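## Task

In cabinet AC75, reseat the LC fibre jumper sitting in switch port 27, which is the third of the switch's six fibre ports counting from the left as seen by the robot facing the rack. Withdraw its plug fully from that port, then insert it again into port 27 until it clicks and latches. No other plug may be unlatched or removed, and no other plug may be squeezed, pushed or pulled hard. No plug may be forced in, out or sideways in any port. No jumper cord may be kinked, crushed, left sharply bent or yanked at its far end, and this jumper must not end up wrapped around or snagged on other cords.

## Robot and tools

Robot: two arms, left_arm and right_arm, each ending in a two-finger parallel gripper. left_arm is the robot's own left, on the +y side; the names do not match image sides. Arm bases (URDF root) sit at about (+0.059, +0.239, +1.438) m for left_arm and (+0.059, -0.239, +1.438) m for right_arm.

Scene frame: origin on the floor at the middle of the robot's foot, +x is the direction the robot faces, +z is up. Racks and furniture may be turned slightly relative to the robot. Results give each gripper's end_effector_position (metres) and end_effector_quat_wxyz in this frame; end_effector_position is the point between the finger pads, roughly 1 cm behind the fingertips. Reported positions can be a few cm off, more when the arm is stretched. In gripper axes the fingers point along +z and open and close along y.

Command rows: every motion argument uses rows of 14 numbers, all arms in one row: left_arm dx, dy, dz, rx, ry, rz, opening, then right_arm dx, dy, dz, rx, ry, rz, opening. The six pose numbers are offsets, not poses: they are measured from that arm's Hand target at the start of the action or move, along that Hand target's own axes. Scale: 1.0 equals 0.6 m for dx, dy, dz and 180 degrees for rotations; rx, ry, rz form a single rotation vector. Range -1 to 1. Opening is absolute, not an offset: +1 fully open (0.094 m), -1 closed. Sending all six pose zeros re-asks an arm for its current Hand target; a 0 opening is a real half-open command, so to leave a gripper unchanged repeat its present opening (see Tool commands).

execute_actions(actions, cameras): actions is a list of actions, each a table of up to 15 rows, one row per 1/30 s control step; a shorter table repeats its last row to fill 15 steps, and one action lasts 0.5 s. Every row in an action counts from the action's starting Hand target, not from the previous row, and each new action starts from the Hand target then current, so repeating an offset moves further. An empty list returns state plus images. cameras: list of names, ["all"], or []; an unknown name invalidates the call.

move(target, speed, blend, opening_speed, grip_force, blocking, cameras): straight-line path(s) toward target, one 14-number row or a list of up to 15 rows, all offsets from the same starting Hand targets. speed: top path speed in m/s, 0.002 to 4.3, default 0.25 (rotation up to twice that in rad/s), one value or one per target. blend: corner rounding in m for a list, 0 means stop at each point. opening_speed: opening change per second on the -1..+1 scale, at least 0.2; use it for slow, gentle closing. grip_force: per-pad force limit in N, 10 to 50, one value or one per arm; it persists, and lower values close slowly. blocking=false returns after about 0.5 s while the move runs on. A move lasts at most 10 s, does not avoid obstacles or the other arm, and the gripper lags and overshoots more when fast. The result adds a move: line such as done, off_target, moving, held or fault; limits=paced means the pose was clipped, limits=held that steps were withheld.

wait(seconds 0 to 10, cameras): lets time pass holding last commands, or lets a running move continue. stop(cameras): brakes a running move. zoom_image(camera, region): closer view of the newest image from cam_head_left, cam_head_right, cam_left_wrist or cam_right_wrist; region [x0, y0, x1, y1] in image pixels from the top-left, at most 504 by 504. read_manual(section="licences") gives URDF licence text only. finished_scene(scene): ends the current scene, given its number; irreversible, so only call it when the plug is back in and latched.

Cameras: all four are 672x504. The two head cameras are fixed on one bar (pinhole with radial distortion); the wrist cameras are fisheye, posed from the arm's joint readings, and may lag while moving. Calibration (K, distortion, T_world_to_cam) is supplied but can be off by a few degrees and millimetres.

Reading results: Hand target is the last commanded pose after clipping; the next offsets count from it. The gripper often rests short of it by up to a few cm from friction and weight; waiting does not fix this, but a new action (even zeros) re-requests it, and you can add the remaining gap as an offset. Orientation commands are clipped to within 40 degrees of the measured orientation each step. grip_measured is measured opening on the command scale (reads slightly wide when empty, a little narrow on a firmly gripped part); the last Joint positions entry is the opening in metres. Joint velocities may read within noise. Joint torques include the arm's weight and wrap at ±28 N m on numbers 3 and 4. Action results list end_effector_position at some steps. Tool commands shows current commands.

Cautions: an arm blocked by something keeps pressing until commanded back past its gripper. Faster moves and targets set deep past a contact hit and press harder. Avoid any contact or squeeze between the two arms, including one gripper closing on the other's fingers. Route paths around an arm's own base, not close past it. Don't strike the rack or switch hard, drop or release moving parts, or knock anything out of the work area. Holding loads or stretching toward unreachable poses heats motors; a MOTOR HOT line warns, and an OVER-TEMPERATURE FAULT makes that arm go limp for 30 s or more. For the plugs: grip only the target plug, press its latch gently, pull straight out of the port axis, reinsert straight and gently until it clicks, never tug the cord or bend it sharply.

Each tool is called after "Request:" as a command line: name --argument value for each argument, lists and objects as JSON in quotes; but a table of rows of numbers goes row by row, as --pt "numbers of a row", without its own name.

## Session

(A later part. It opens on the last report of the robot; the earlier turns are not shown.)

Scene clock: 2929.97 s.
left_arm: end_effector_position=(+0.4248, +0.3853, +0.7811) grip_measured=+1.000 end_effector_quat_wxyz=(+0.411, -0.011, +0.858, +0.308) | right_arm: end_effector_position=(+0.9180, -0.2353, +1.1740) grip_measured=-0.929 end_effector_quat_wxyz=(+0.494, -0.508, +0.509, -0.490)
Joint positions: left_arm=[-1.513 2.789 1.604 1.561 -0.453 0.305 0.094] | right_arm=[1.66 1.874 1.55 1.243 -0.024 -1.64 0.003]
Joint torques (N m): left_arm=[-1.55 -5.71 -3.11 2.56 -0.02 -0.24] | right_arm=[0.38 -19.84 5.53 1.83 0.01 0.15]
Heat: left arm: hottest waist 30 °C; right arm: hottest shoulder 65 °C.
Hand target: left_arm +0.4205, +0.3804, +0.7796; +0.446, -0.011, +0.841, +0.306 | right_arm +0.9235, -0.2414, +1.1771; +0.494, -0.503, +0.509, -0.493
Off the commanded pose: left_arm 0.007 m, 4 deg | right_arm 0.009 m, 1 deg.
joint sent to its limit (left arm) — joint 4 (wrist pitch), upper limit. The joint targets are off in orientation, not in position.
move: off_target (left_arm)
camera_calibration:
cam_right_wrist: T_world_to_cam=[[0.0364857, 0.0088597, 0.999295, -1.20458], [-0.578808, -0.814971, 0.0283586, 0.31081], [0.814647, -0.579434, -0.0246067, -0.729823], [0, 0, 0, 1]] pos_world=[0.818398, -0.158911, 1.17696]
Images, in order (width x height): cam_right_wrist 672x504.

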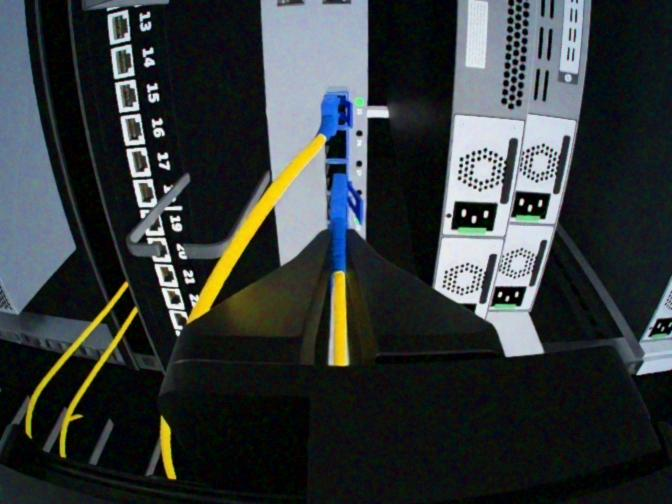

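Request:
move --pt "0 0 0 0 0 0 1 0 -0.02 0.0175 0.0095 0 0 -1" --pt "0 0 0 0 0 0 1 0 -0.0149 0.0307 0.0103 0 0 -1" --speed 0.03 --cameras '["cam_right_wrist"]'

Request:
zoom_image --camera "cam_right_wrist" --region '[320, 150, 380, 220]'

Scene clock: 2948.93 s.
left_arm: end_effector_position=(+0.4248, +0.3853, +0.7811) grip_measured=+1.000 end_effector_quat_wxyz=(+0.411, -0.011, +0.858, +0.308) | right_arm: end_effector_position=(+0.9314, -0.2359, +1.1784) grip_measured=-0.929 end_effector_quat_wxyz=(+0.498, -0.503, +0.504, -0.495)
Joint positions: left_arm=[-1.513 2.789 1.604 1.561 -0.453 0.305 0.094] | right_arm=[1.66 1.886 1.597 1.228 -0.024 -1.64 0.003]
Joint torques (N m): left_arm=[-1.55 -5.89 -3.17 2.41 -0.01 -0.24] | right_arm=[0.73 -20.13 7.15 1.89 -0.04 0.15]
Heat: left arm: hottest waist 30 °C; right arm: hottest shoulder 66 °C.
Hand target: left_arm +0.4205, +0.3804, +0.7796; +0.446, -0.011, +0.841, +0.306 | right_arm +0.9421, -0.2415, +1.1856; +0.502, -0.495, +0.501, -0.502
Off the commanded pose: left_arm 0.007 m, 4 deg | right_arm 0.014 m, 1 deg.
joint sent to its limit (left arm) — joint 4 (wrist pitch), upper limit. The joint targets are off in orientation, not in position.
move: off_target (left_arm, right_arm)
camera_calibration:
cam_right_wrist: T_world_to_cam=[[0.0170873, 0.00922778, 0.999811, -1.19188], [-0.580415, -0.814134, 0.0174336, 0.332596], [0.814141, -0.580604, -0.00855537, -0.759707], [0, 0, 0, 1]] pos_world=[0.831919, -0.159312, 1.17936]
Images, in order (width x height): cam_right_wrist 672x504.

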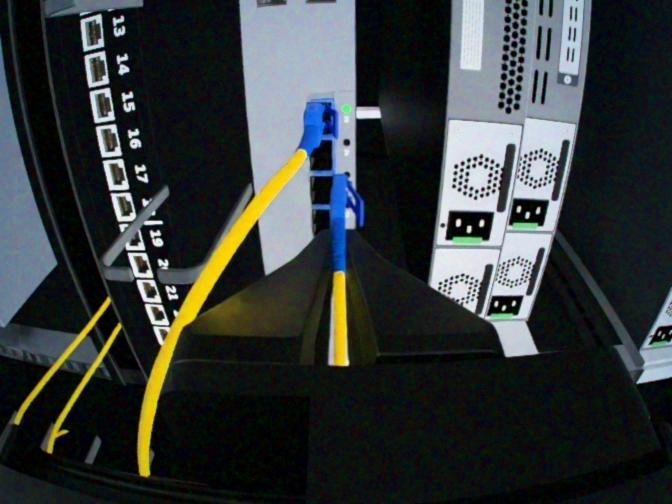

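Scaled by 7.200 from the camera's 672x504 image, which has a finer 960x720 frame.

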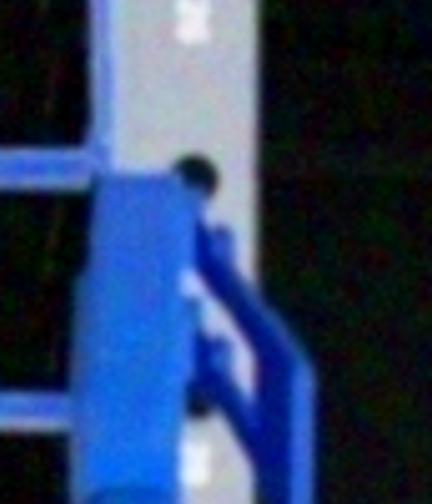

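Request:
move --target '[0,0,0,0,0,0,1,0,0.0158,-0.0053,-0.0033,0,0,-1]' --speed 0.02 --cameras '["cam_right_wrist"]'

Request:
zoom_image --camera "cam_right_wrist" --region '[320, 150, 380, 220]'

Scene clock: 2958.63 s.
left_arm: end_effector_position=(+0.4248, +0.3853, +0.7811) grip_measured=+1.000 end_effector_quat_wxyz=(+0.411, -0.011, +0.858, +0.308) | right_arm: end_effector_position=(+0.9312, -0.2357, +1.1764) grip_measured=-0.929 end_effector_quat_wxyz=(+0.498, -0.503, +0.504, -0.495)
Joint positions: left_arm=[-1.513 2.789 1.604 1.561 -0.453 0.305 0.094] | right_arm=[1.66 1.89 1.6 1.228 -0.024 -1.64 0.003]
Joint torques (N m): left_arm=[-1.44 -6.07 -3.33 2.48 0.02 -0.27] | right_arm=[0.79 -19.55 7.3 1.84 -0.03 0.17]
Heat: left arm: hottest waist 30 °C; right arm: hottest shoulder 65 °C.
Hand target: left_arm +0.4205, +0.3804, +0.7796; +0.446, -0.011, +0.841, +0.306 | right_arm +0.9390, -0.2415, +1.1761; +0.500, -0.497, +0.504, -0.499
Off the commanded pose: left_arm 0.007 m, 4 deg | right_arm 0.010 m, 1 deg.
joint sent to its limit (left arm) — joint 4 (wrist pitch), upper limit. The joint targets are off in orientation, not in position.
move: off_target (left_arm)
camera_calibration:
cam_right_wrist: T_world_to_cam=[[0.0182945, 0.00885265, 0.999793, -1.19102], [-0.580322, -0.814192, 0.0178281, 0.332043], [0.814182, -0.580528, -0.00975785, -0.758106], [0, 0, 0, 1]] pos_world=[0.831717, -0.159211, 1.17746]
Images, in order (width x height): cam_right_wrist 672x504.

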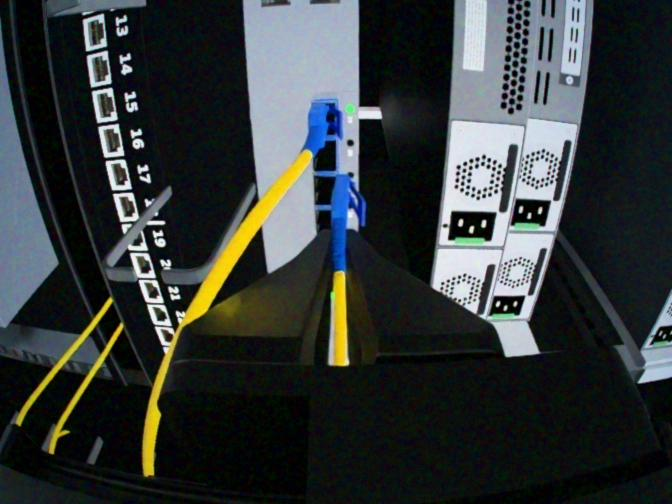

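Scaled by 7.200 from the camera's 672x504 image, which has a finer 960x720 frame.

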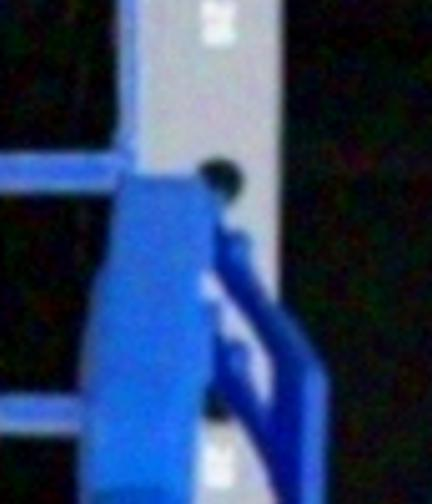

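Request:
move --target '[0,0,0,0,0,0,1,0,0.042,-0.037,-0.02,0,0,-1]' --speed 0.03 --cameras '["cam_right_wrist"]'

Request:
zoom_image --camera "cam_right_wrist" --region '[320, 150, 380, 220]'

Scene clock: 2967.17 s.
left_arm: end_effector_position=(+0.4248, +0.3853, +0.7811) grip_measured=+1.000 end_effector_quat_wxyz=(+0.411, -0.011, +0.858, +0.308) | right_arm: end_effector_position=(+0.9287, -0.2359, +1.1737) grip_measured=-0.929 end_effector_quat_wxyz=(+0.496, -0.505, +0.506, -0.493)
Joint positions: left_arm=[-1.513 2.789 1.604 1.561 -0.453 0.305 0.094] | right_arm=[1.66 1.891 1.594 1.228 -0.023 -1.639 0.003]
Joint torques (N m): left_arm=[-1.08 -6.3 -3.23 2.54 0 -0.26] | right_arm=[0.73 -19.14 3.08 1.74 0.07 0.16]
Heat: left arm: hottest waist 30 °C; right arm: hottest shoulder 65 °C.
Hand target: left_arm +0.4205, +0.3804, +0.7796; +0.446, -0.011, +0.841, +0.306 | right_arm +0.9168, -0.2411, +1.1511; +0.484, -0.513, +0.519, -0.483
Off the commanded pose: left_arm 0.007 m, 4 deg | right_arm 0.026 m, 3 deg.
joint sent to its limit (left arm) — joint 4 (wrist pitch), upper limit. The joint targets are off in orientation, not in position.
move: off_target (left_arm, right_arm)
camera_calibration:
cam_right_wrist: T_world_to_cam=[[0.0252248, 0.00853789, 0.999645, -1.1946], [-0.580574, -0.813921, 0.0216017, 0.326417], [0.813817, -0.580913, -0.0155741, -0.749146], [0, 0, 0, 1]] pos_world=[0.82931, -0.159311, 1.17546]
Images, in order (width x height): cam_right_wrist 672x504.

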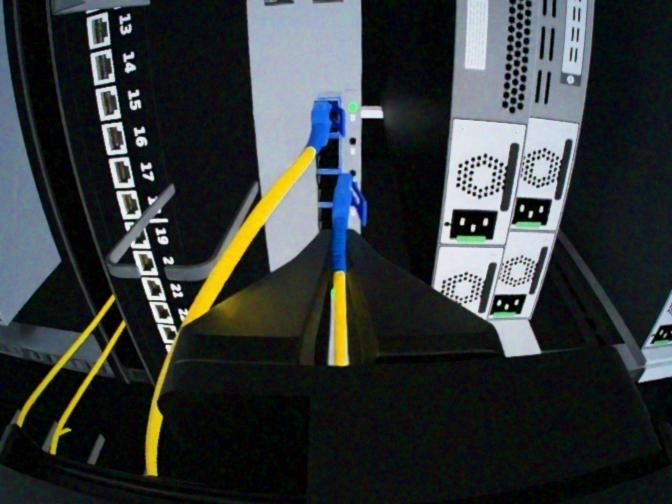

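Scaled by 7.200 from the camera's 672x504 image, which has a finer 960x720 frame.

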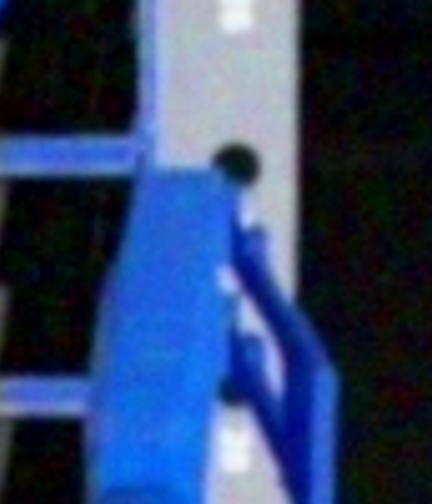

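Request:
move --target '[0,0,0,0,0,0,1,0,0.008,-0.007,-0.0038,0,0,-1]' --speed 0.02 --cameras '["cam_right_wrist"]'

Request:
zoom_image --camera "cam_right_wrist" --region '[320, 150, 380, 220]'

Scene clock: 2974.47 s.
left_arm: end_effector_position=(+0.4248, +0.3853, +0.7811) grip_measured=+1.000 end_effector_quat_wxyz=(+0.411, -0.011, +0.858, +0.308) | right_arm: end_effector_position=(+0.9088, -0.2350, +1.1426) grip_measured=-0.929 end_effector_quat_wxyz=(+0.481, -0.520, +0.520, -0.477)
Joint positions: left_arm=[-1.513 2.789 1.604 1.561 -0.453 0.305 0.094] | right_arm=[1.658 1.917 1.565 1.223 -0.022 -1.639 0.003]
Joint torques (N m): left_arm=[-1.38 -5.71 -3.28 2.4 -0.03 -0.25] | right_arm=[1.2 -21.01 4.4 1.96 0 0.16]
Heat: left arm: hottest waist 30 °C; right arm: hottest shoulder 65 °C.
Hand target: left_arm +0.4205, +0.3804, +0.7796; +0.446, -0.011, +0.841, +0.306 | right_arm +0.9123, -0.2410, +1.1465; +0.481, -0.516, +0.522, -0.480
Off the commanded pose: left_arm 0.007 m, 4 deg | right_arm 0.008 m, 1 deg.
joint sent to its limit (left arm) — joint 4 (wrist pitch), upper limit. The joint targets are off in orientation, not in position.
move: off_target (left_arm)
camera_calibration:
cam_right_wrist: T_world_to_cam=[[0.0847067, 0.00880707, 0.996367, -1.21324], [-0.576855, -0.814908, 0.0562447, 0.272984], [0.812443, -0.579523, -0.0639478, -0.675993], [0, 0, 0, 1]] pos_world=[0.809447, -0.158611, 1.15025]
Images, in order (width x height): cam_right_wrist 672x504.

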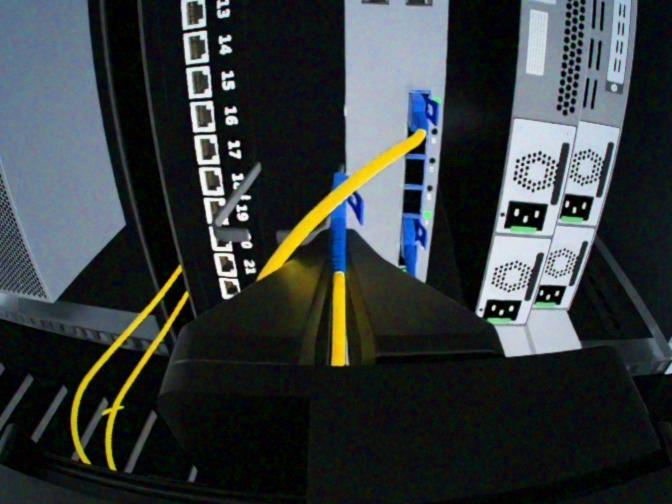

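Scaled by 7.200 from the camera's 672x504 image, which has a finer 960x720 frame.

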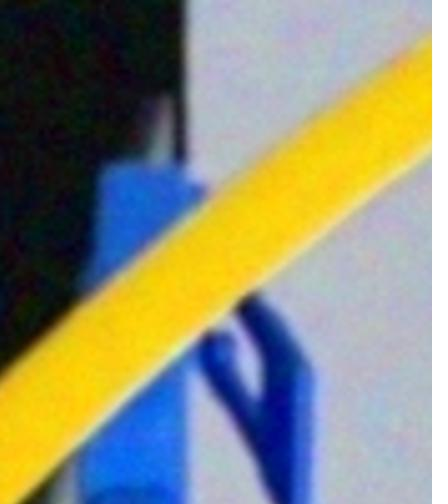

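Request:
move --target '[0,0,0,0,0,0,1,0,-0.0853,0.0128,0.0331,0,0,-1]' --speed 0.04 --cameras '["cam_right_wrist"]'

Request:
zoom_image --camera "cam_right_wrist" --region '[320, 150, 380, 220]'

Scene clock: 3001.90 s.
left_arm: end_effector_position=(+0.4248, +0.3853, +0.7811) grip_measured=+1.000 end_effector_quat_wxyz=(+0.411, -0.011, +0.858, +0.308) | right_arm: end_effector_position=(+0.9139, -0.2369, +1.1677) grip_measured=-0.929 end_effector_quat_wxyz=(+0.494, -0.506, +0.508, -0.493)
Joint positions: left_arm=[-1.513 2.789 1.604 1.561 -0.453 0.305 0.094] | right_arm=[1.658 1.891 1.554 1.263 -0.022 -1.639 0.003]
Joint torques (N m): left_arm=[-1.49 -6.07 -3.26 2.44 -0.02 -0.26] | right_arm=[1.08 -22.95 4.08 2.89 -0.19 0.14]
Heat: left arm: hottest waist 30 °C; right arm: hottest shoulder 68 °C.
Hand target: left_arm +0.4205, +0.3804, +0.7796; +0.446, -0.011, +0.841, +0.306 | right_arm +0.9238, -0.2414, +1.1969; +0.507, -0.490, +0.497, -0.506
Off the commanded pose: left_arm 0.007 m, 4 deg | right_arm 0.031 m, 3 deg.
joint sent to its limit (left arm) — joint 4 (wrist pitch), upper limit. The joint targets are off in orientation, not in position.
move: off_target (left_arm, right_arm)
camera_calibration:
cam_right_wrist: T_world_to_cam=[[0.0300183, 0.00996436, 0.9995, -1.19213], [-0.582232, -0.81262, 0.0255876, 0.314244], [0.812469, -0.582708, -0.0185919, -0.733391], [0, 0, 0, 1]] pos_world=[0.814606, -0.160113, 1.16986]
Images, in order (width x height): cam_right_wrist 672x504.

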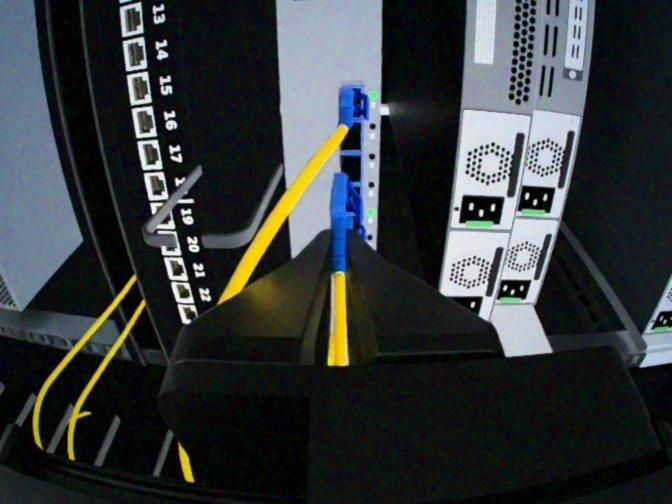

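Scaled by 7.200 from the camera's 672x504 image, which has a finer 960x720 frame.

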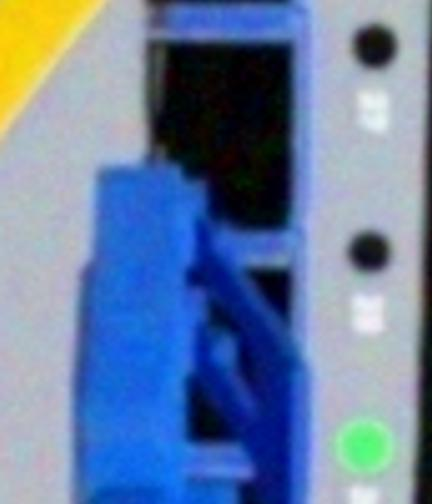

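Request:
move --target '[0,0,0,0,0,0,1,0,-0.0533,0.0402,0.0223,0,0,-1]' --speed 0.03 --cameras '["cam_right_wrist"]'

Request:
zoom_image --camera "cam_right_wrist" --region '[320, 150, 380, 220]'

Scene clock: 3013.17 s.
left_arm: end_effector_position=(+0.4248, +0.3853, +0.7811) grip_measured=+1.000 end_effector_quat_wxyz=(+0.411, -0.011, +0.858, +0.308) | right_arm: end_effector_position=(+0.9260, -0.2387, +1.1886) grip_measured=-0.929 end_effector_quat_wxyz=(+0.503, -0.495, +0.498, -0.504)
Joint positions: left_arm=[-1.513 2.789 1.604 1.561 -0.453 0.305 0.094] | right_arm=[1.658 1.873 1.571 1.268 -0.022 -1.639 0.003]
Joint torques (N m): left_arm=[-1.32 -6.01 -3.15 2.48 -0.02 -0.23] | right_arm=[0.97 -23.12 7.08 2.91 -0.27 0.13]
Heat: left arm: hottest waist 30 °C; right arm: hottest shoulder 65 °C.
Hand target: left_arm +0.4205, +0.3804, +0.7796; +0.446, -0.011, +0.841, +0.306 | right_arm +0.9472, -0.2418, +1.2296; +0.524, -0.472, +0.479, -0.523
Off the commanded pose: left_arm 0.007 m, 4 deg | right_arm 0.046 m, 5 deg.
joint sent to its limit (left arm) — joint 4 (wrist pitch), upper limit. The joint targets are off in orientation, not in position.
move: off_target (left_arm, right_arm)
camera_calibration:
cam_right_wrist: T_world_to_cam=[[-0.0102689, 0.010901, 0.999888, -1.17637], [-0.585133, -0.810932, 0.00283159, 0.349456], [0.810872, -0.585039, 0.0147059, -0.782552], [0, 0, 0, 1]] pos_world=[0.826948, -0.161614, 1.18676]
Images, in order (width x height): cam_right_wrist 672x504.

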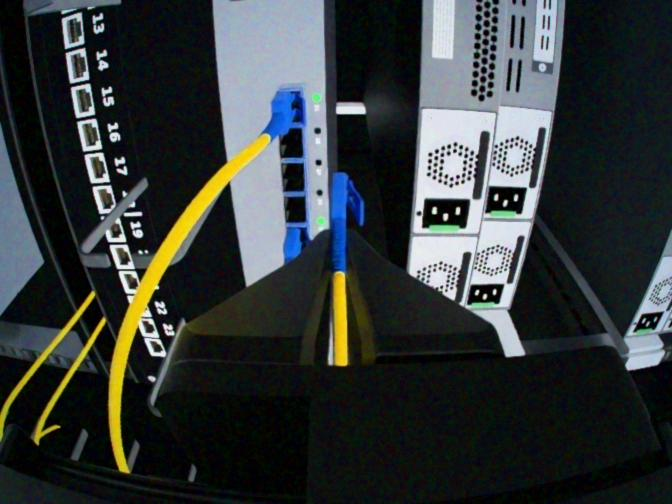

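Scaled by 7.200 from the camera's 672x504 image, which has a finer 960x720 frame.

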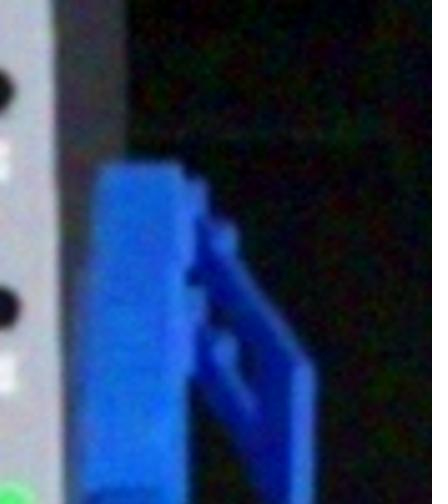

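Request:
move --pt "0 0 0 0 0 0 1 0 0.0267 0 -0.0204 0 0 -1" --pt "0 0 0 0 0 0 1 0 0.0567 -0.01 -0.0267 0 0 -1" --speed 0.03 --cameras '["cam_right_wrist"]'

Request:
zoom_image --camera "cam_right_wrist" --region '[320, 150, 380, 220]'

Scene clock: 3026.60 s.
left_arm: end_effector_position=(+0.4248, +0.3853, +0.7811) grip_measured=+1.000 end_effector_quat_wxyz=(+0.411, -0.011, +0.858, +0.308) | right_arm: end_effector_position=(+0.9318, -0.2385, +1.1837) grip_measured=-0.929 end_effector_quat_wxyz=(+0.497, -0.502, +0.505, -0.496)
Joint positions: left_arm=[-1.513 2.789 1.604 1.561 -0.453 0.305 0.094] | right_arm=[1.658 1.873 1.587 1.224 -0.022 -1.639 0.003]
Joint torques (N m): left_arm=[-1.38 -6.12 -3.26 2.44 -0.02 -0.22] | right_arm=[1.08 -20.89 7.34 1.87 -0.1 0.12]
Heat: left arm: hottest waist 30 °C; right arm: hottest shoulder 64 °C.
Hand target: left_arm +0.4205, +0.3804, +0.7796; +0.446, -0.011, +0.841, +0.306 | right_arm +0.9445, -0.2415, +1.1952; +0.504, -0.493, +0.500, -0.503
Off the commanded pose: left_arm 0.007 m, 4 deg | right_arm 0.017 m, 2 deg.
joint sent to its limit (left arm) — joint 4 (wrist pitch), upper limit. The joint targets are off in orientation, not in position.
move: off_target (left_arm, right_arm)
camera_calibration:
cam_right_wrist: T_world_to_cam=[[0.0175232, 0.0102346, 0.999794, -1.19725], [-0.583239, -0.812089, 0.0185354, 0.332415], [0.812112, -0.583443, -0.00826118, -0.760686], [0, 0, 0, 1]] pos_world=[0.832619, -0.161613, 1.18456]
Images, in order (width x height): cam_right_wrist 672x504.

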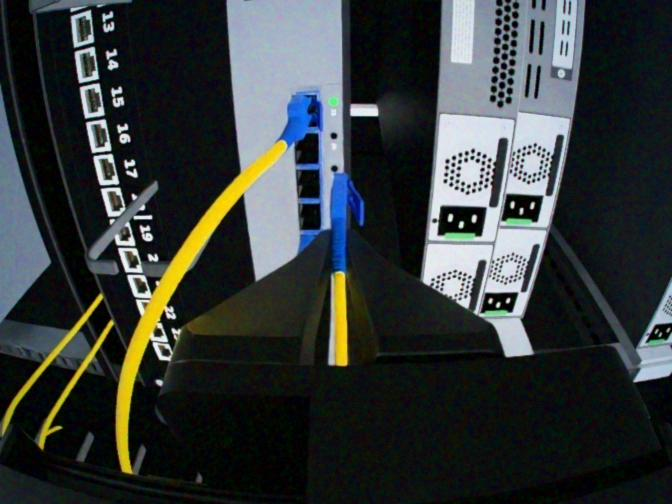

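Scaled by 7.200 from the camera's 672x504 image, which has a finer 960x720 frame.

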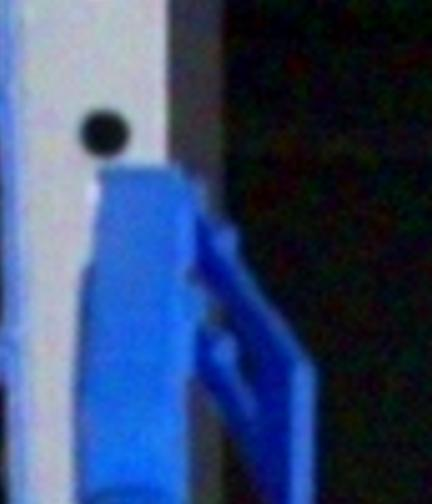

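Request:
move --target '[0,0,0,0,0,0,1,0,0.0533,-0.0467,-0.0255,0,0,-1]' --speed 0.03 --cameras '["cam_right_wrist"]'

Request:
zoom_image --camera "cam_right_wrist" --region '[320, 150, 380, 220]'

Scene clock: 3049.13 s.
left_arm: end_effector_position=(+0.4248, +0.3853, +0.7811) grip_measured=+1.000 end_effector_quat_wxyz=(+0.411, -0.011, +0.858, +0.308) | right_arm: end_effector_position=(+0.9175, -0.2369, +1.1660) grip_measured=-0.929 end_effector_quat_wxyz=(+0.486, -0.514, +0.515, -0.484)
Joint positions: left_arm=[-1.513 2.789 1.604 1.561 -0.453 0.305 0.094] | right_arm=[1.658 1.878 1.553 1.218 -0.022 -1.639 0.003]
Joint torques (N m): left_arm=[-1.61 -5.95 -3.28 2.45 -0.01 -0.23] | right_arm=[0.67 -20.19 4.27 1.95 0.01 0.14]
Heat: left arm: hottest waist 30 °C; right arm: hottest shoulder 62 °C.
Hand target: left_arm +0.4205, +0.3804, +0.7796; +0.446, -0.011, +0.841, +0.306 | right_arm +0.9169, -0.2411, +1.1627; +0.483, -0.513, +0.520, -0.482
Off the commanded pose: left_arm 0.007 m, 4 deg | right_arm 0.005 m, 1 deg.
joint sent to its limit (left arm) — joint 4 (wrist pitch), upper limit. The joint targets are off in orientation, not in position.
move: off_target (left_arm)
camera_calibration:
cam_right_wrist: T_world_to_cam=[[0.0627134, 0.00926377, 0.997989, -1.21902], [-0.579225, -0.813982, 0.0439541, 0.291838], [0.812752, -0.580816, -0.0456817, -0.704621], [0, 0, 0, 1]] pos_world=[0.818171, -0.160412, 1.17155]
Images, in order (width x height): cam_right_wrist 672x504.

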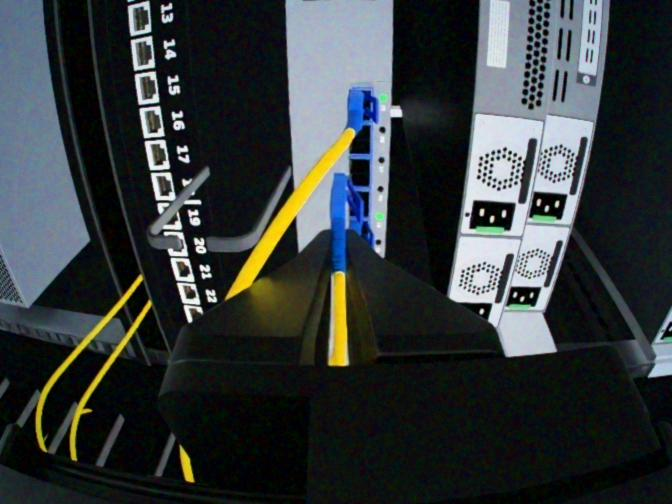

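Scaled by 7.200 from the camera's 672x504 image, which has a finer 960x720 frame.

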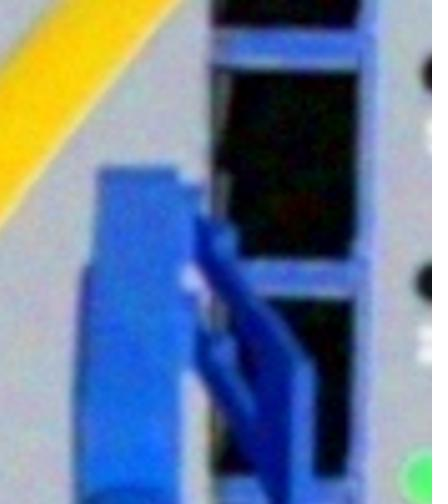

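Request:
move --target '[0,0,0,0,0,0,1,-0.0185,0,0,0,0,0,-1]' --speed 0.03 --cameras '["cam_right_wrist"]'

Request:
zoom_image --camera "cam_right_wrist" --region '[320, 150, 380, 220]'

Scene clock: 3056.97 s.
left_arm: end_effector_position=(+0.4248, +0.3853, +0.7811) grip_measured=+1.000 end_effector_quat_wxyz=(+0.411, -0.011, +0.858, +0.308) | right_arm: end_effector_position=(+0.9176, -0.2364, +1.1661) grip_measured=-0.929 end_effector_quat_wxyz=(+0.484, -0.511, +0.518, -0.485)
Joint positions: left_arm=[-1.513 2.789 1.604 1.561 -0.453 0.305 0.094] | right_arm=[1.661 1.878 1.553 1.218 -0.01 -1.639 0.003]
Joint torques (N m): left_arm=[-1.49 -6.07 -3.22 2.52 -0.02 -0.27] | right_arm=[1.79 -20.07 4.31 1.89 0.02 0]
Heat: left arm: hottest waist 30 °C; right arm: hottest shoulder 62 °C.
Hand target: left_arm +0.4205, +0.3804, +0.7796; +0.446, -0.011, +0.841, +0.306 | right_arm +0.9169, -0.2302, +1.1628; +0.483, -0.513, +0.520, -0.482
Off the commanded pose: left_arm 0.007 m, 4 deg | right_arm 0.007 m, 0 deg.
joint sent to its limit (left arm) — joint 4 (wrist pitch), upper limit. The joint targets are off in orientation, not in position.
move: off_target (left_arm)
camera_calibration:
cam_right_wrist: T_world_to_cam=[[0.0633352, 0.00654415, 0.997971, -1.2202], [-0.586756, -0.808646, 0.0425405, 0.302106], [0.807283, -0.588259, -0.0473759, -0.699169], [0, 0, 0, 1]] pos_world=[0.818972, -0.15901, 1.17175]
Images, in order (width x height): cam_right_wrist 672x504.

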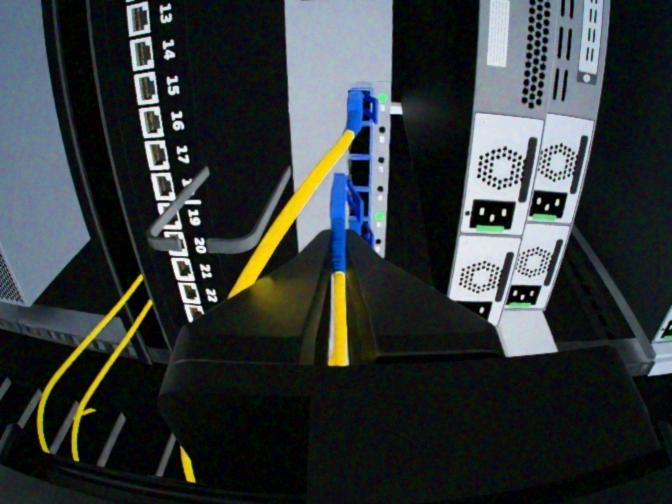

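Scaled by 7.200 from the camera's 672x504 image, which has a finer 960x720 frame.

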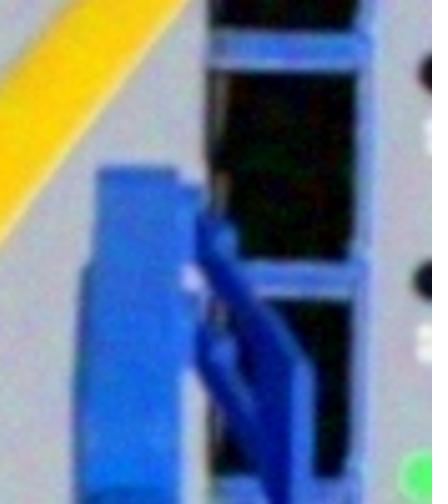

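Request:
move --target '[0,0,0,0,0,0,1,-0.0015,0,0,0,-0.008,0,-1]' --speed 0.03 --cameras '["cam_head_left","cam_head_right"]'

Request:
zoom_image --camera "cam_head_left" --region '[452, 345, 512, 380]'

Request:
zoom_image --camera "cam_head_right" --region '[414, 345, 474, 380]'

Scene clock: 3068.20 s.
left_arm: end_effector_position=(+0.4248, +0.3853, +0.7811) grip_measured=+1.000 end_effector_quat_wxyz=(+0.411, -0.011, +0.858, +0.308) | right_arm: end_effector_position=(+0.9176, -0.2329, +1.1663) grip_measured=-0.929 end_effector_quat_wxyz=(+0.490, -0.516, +0.513, -0.480)
Joint positions: left_arm=[-1.513 2.789 1.604 1.561 -0.453 0.305 0.094] | right_arm=[1.661 1.878 1.553 1.218 -0.031 -1.639 0.003]
Joint torques (N m): left_arm=[-1.32 -5.42 -3.22 2.54 0.01 -0.24] | right_arm=[1.73 -20.01 4.25 1.83 -0.31 0.07]
Heat: left arm: hottest waist 30 °C; right arm: hottest shoulder 62 °C.
Hand target: left_arm +0.4205, +0.3804, +0.7796; +0.446, -0.011, +0.841, +0.306 | right_arm +0.9169, -0.2293, +1.1628; +0.490, -0.519, +0.514, -0.476
Off the commanded pose: left_arm 0.007 m, 4 deg | right_arm 0.005 m, 1 deg.
joint sent to its limit (left arm) — joint 4 (wrist pitch), upper limit. The joint targets are off in orientation, not in position.
move: off_target (left_arm)
Images, in order (width x height): cam_head_left 672x504, cam_head_right 672x504.

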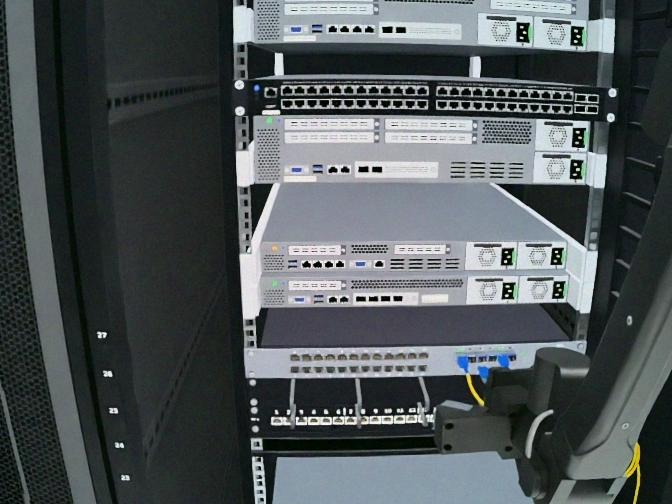

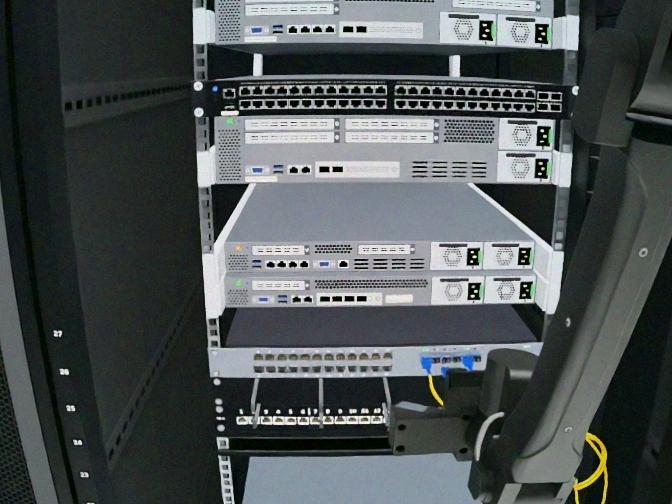

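Scaled by 8.400 from the camera's 672x504 image, which has a finer 960x720 frame.

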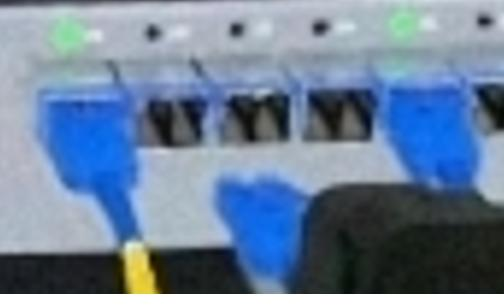

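Scaled by 8.400 from the camera's 672x504 image, which has a finer 960x720 frame.

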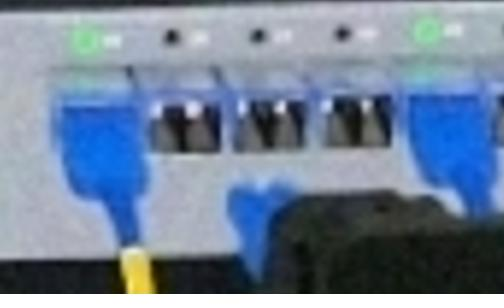

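Request:
move --target '[0,0,0,0,0,0,1,0.0037,0,0,0,0.007,0,-1]' --speed 0.03 --cameras '["cam_head_left","cam_head_right"]'

Request:
zoom_image --camera "cam_head_left" --region '[452, 345, 512, 380]'

Request:
zoom_image --camera "cam_head_right" --region '[414, 345, 474, 380]'

Scene clock: 3096.93 s.
left_arm: end_effector_position=(+0.4248, +0.3853, +0.7811) grip_measured=+1.000 end_effector_quat_wxyz=(+0.411, -0.011, +0.858, +0.308) | right_arm: end_effector_position=(+0.9176, -0.2355, +1.1661) grip_measured=-0.929 end_effector_quat_wxyz=(+0.486, -0.512, +0.517, -0.484)
Joint positions: left_arm=[-1.513 2.789 1.604 1.561 -0.453 0.305 0.094] | right_arm=[1.661 1.878 1.553 1.218 -0.016 -1.639 0.003]
Joint torques (N m): left_arm=[-1.55 -5.95 -3.3 2.45 -0.02 -0.24] | right_arm=[1.96 -19.72 4.29 1.88 0.04 0.05]
Heat: left arm: hottest waist 30 °C; right arm: hottest shoulder 61 °C.
Hand target: left_arm +0.4205, +0.3804, +0.7796; +0.446, -0.011, +0.841, +0.306 | right_arm +0.9170, -0.2315, +1.1628; +0.484, -0.514, +0.519, -0.482
Off the commanded pose: left_arm 0.007 m, 4 deg | right_arm 0.005 m, 0 deg.
joint sent to its limit (left arm) — joint 4 (wrist pitch), upper limit. The joint targets are off in orientation, not in position.
move: off_target (left_arm)
Images, in order (width x height): cam_head_left 672x504, cam_head_right 672x504.

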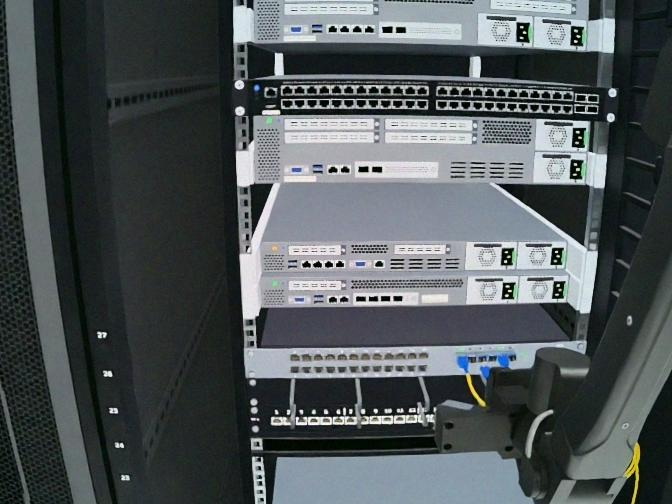

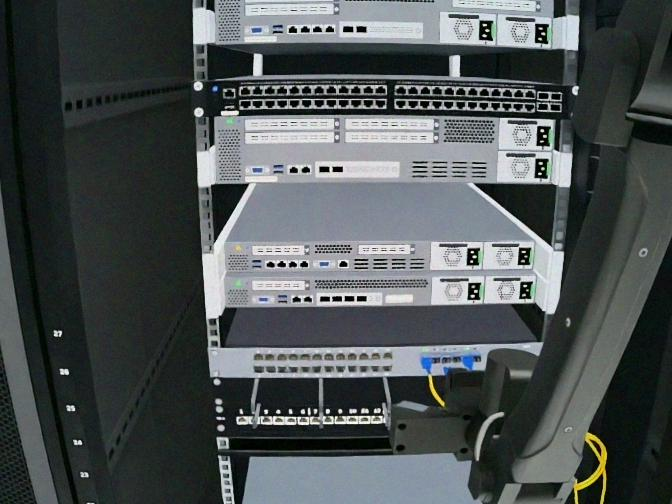

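Scaled by 8.400 from the camera's 672x504 image, which has a finer 960x720 frame.

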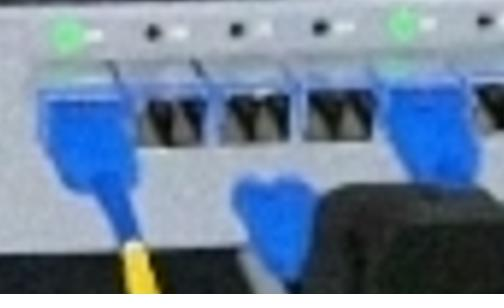

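Scaled by 8.400 from the camera's 672x504 image, which has a finer 960x720 frame.

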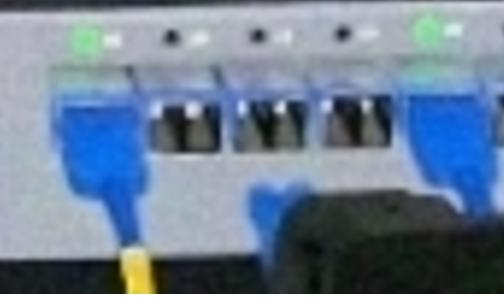

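Request:
zoom_image --camera "cam_head_left" --region '[476, 358, 500, 382]'

Request:
zoom_image --camera "cam_head_right" --region '[438, 358, 462, 382]'

Request:
zoom_image --camera "cam_head_left" --region '[453, 350, 477, 374]'

Request:
zoom_image --camera "cam_head_right" --region '[416, 350, 440, 374]'

Scaled by 21.000 from the camera's 672x504 image, which has a finer 960x720 frame.

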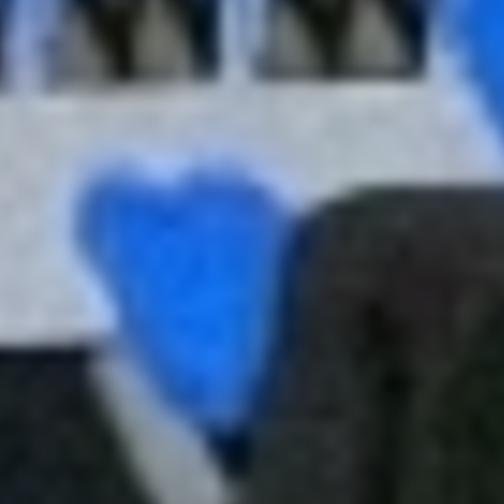

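Scaled by 21.000 from the camera's 672x504 image, which has a finer 960x720 frame.

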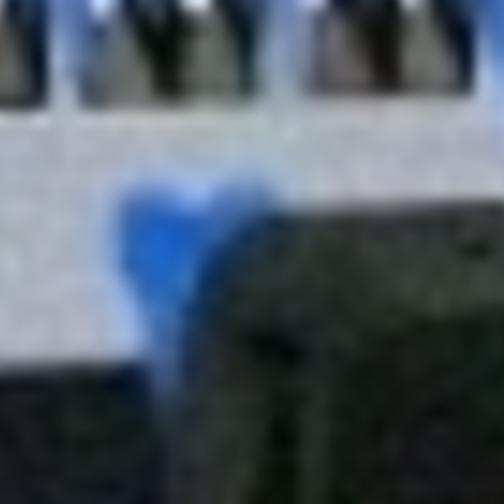

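Scaled by 21.000 from the camera's 672x504 image, which has a finer 960x720 frame.

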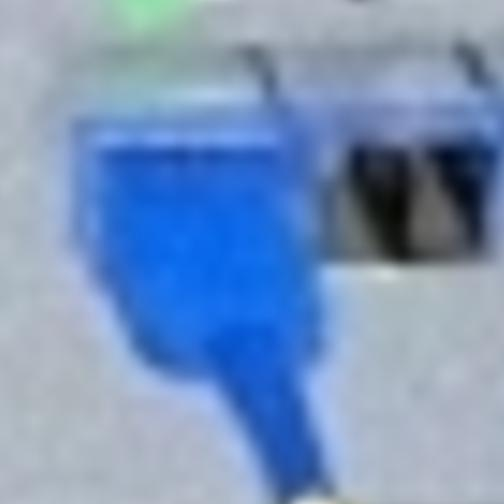

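Scaled by 21.000 from the camera's 672x504 image, which has a finer 960x720 frame.

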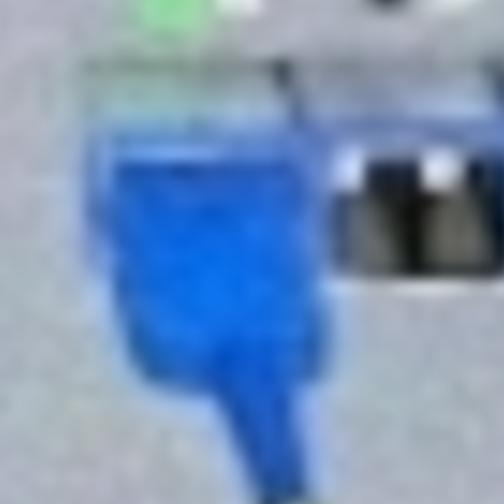

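Request:
move --target '[0,0,0,0,0,0,1,0.022,0,0,0,-0.017,0,-1]' --speed 0.03 --cameras '["cam_head_left","cam_head_right"]'

Request:
zoom_image --camera "cam_head_left" --region '[476, 358, 500, 382]'

Request:
zoom_image --camera "cam_head_right" --region '[438, 358, 462, 382]'

Scene clock: 3132.87 s.
left_arm: end_effector_position=(+0.4248, +0.3853, +0.7811) grip_measured=+1.000 end_effector_quat_wxyz=(+0.411, -0.011, +0.858, +0.308) | right_arm: end_effector_position=(+0.9169, -0.2412, +1.1647) grip_measured=-0.929 end_effector_quat_wxyz=(+0.498, -0.527, +0.503, -0.471)
Joint positions: left_arm=[-1.513 2.789 1.604 1.561 -0.453 0.305 0.094] | right_arm=[1.637 1.878 1.553 1.214 -0.084 -1.625 0.003]
Joint torques (N m): left_arm=[-1.32 -6.07 -3.19 2.56 -0.01 -0.25] | right_arm=[0.56 -20.13 4.38 1.88 -0.29 0.17]
Heat: left arm: hottest waist 30 °C; right arm: hottest shoulder 61 °C.
Hand target: left_arm +0.4205, +0.3804, +0.7796; +0.446, -0.011, +0.841, +0.306 | right_arm +0.9170, -0.2446, +1.1628; +0.498, -0.527, +0.506, -0.468
Off the commanded pose: left_arm 0.007 m, 4 deg | right_arm 0.004 m, 0 deg.
joint sent to its limit (left arm) — joint 4 (wrist pitch), upper limit. The joint targets are off in orientation, not in position.
move: off_target (left_arm)
Images, in order (width x height): cam_head_left 672x504, cam_head_right 672x504.

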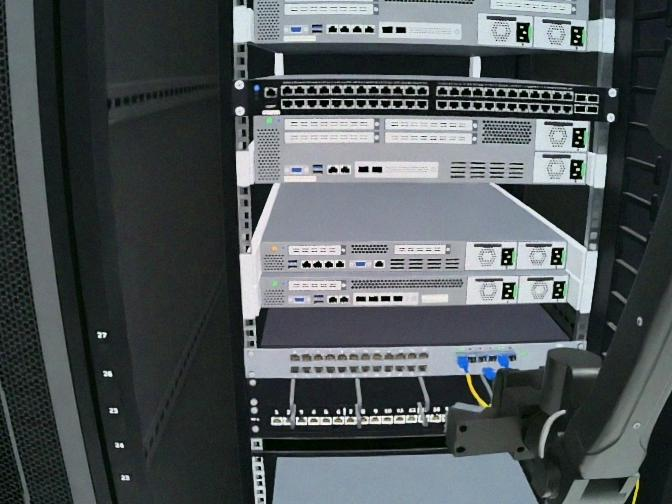

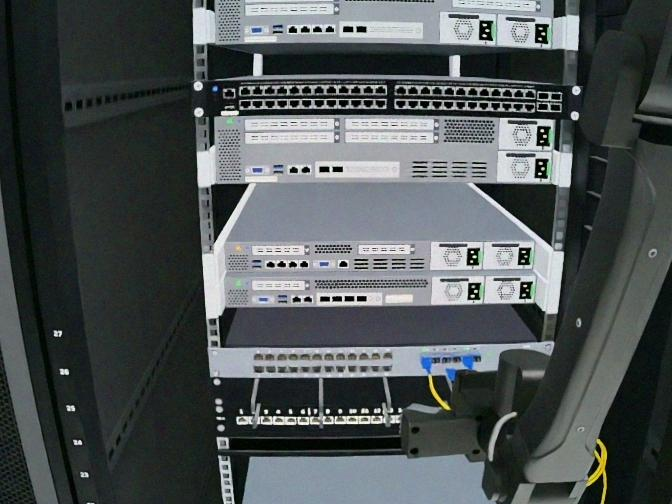

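Scaled by 21.000 from the camera's 672x504 image, which has a finer 960x720 frame.

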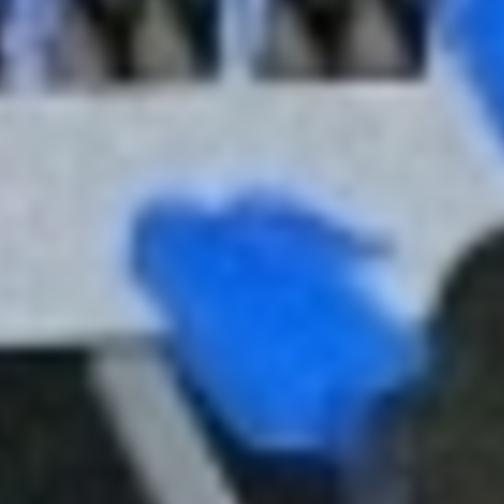

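Scaled by 21.000 from the camera's 672x504 image, which has a finer 960x720 frame.

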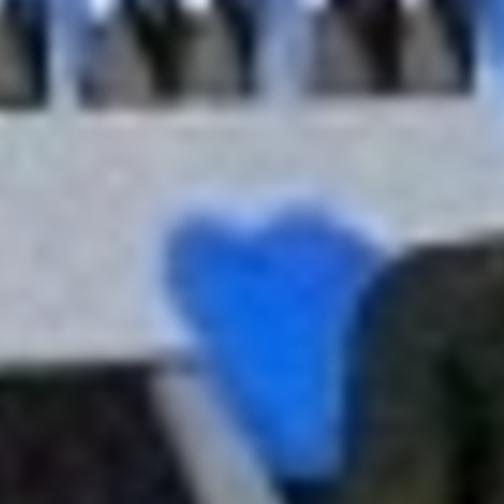

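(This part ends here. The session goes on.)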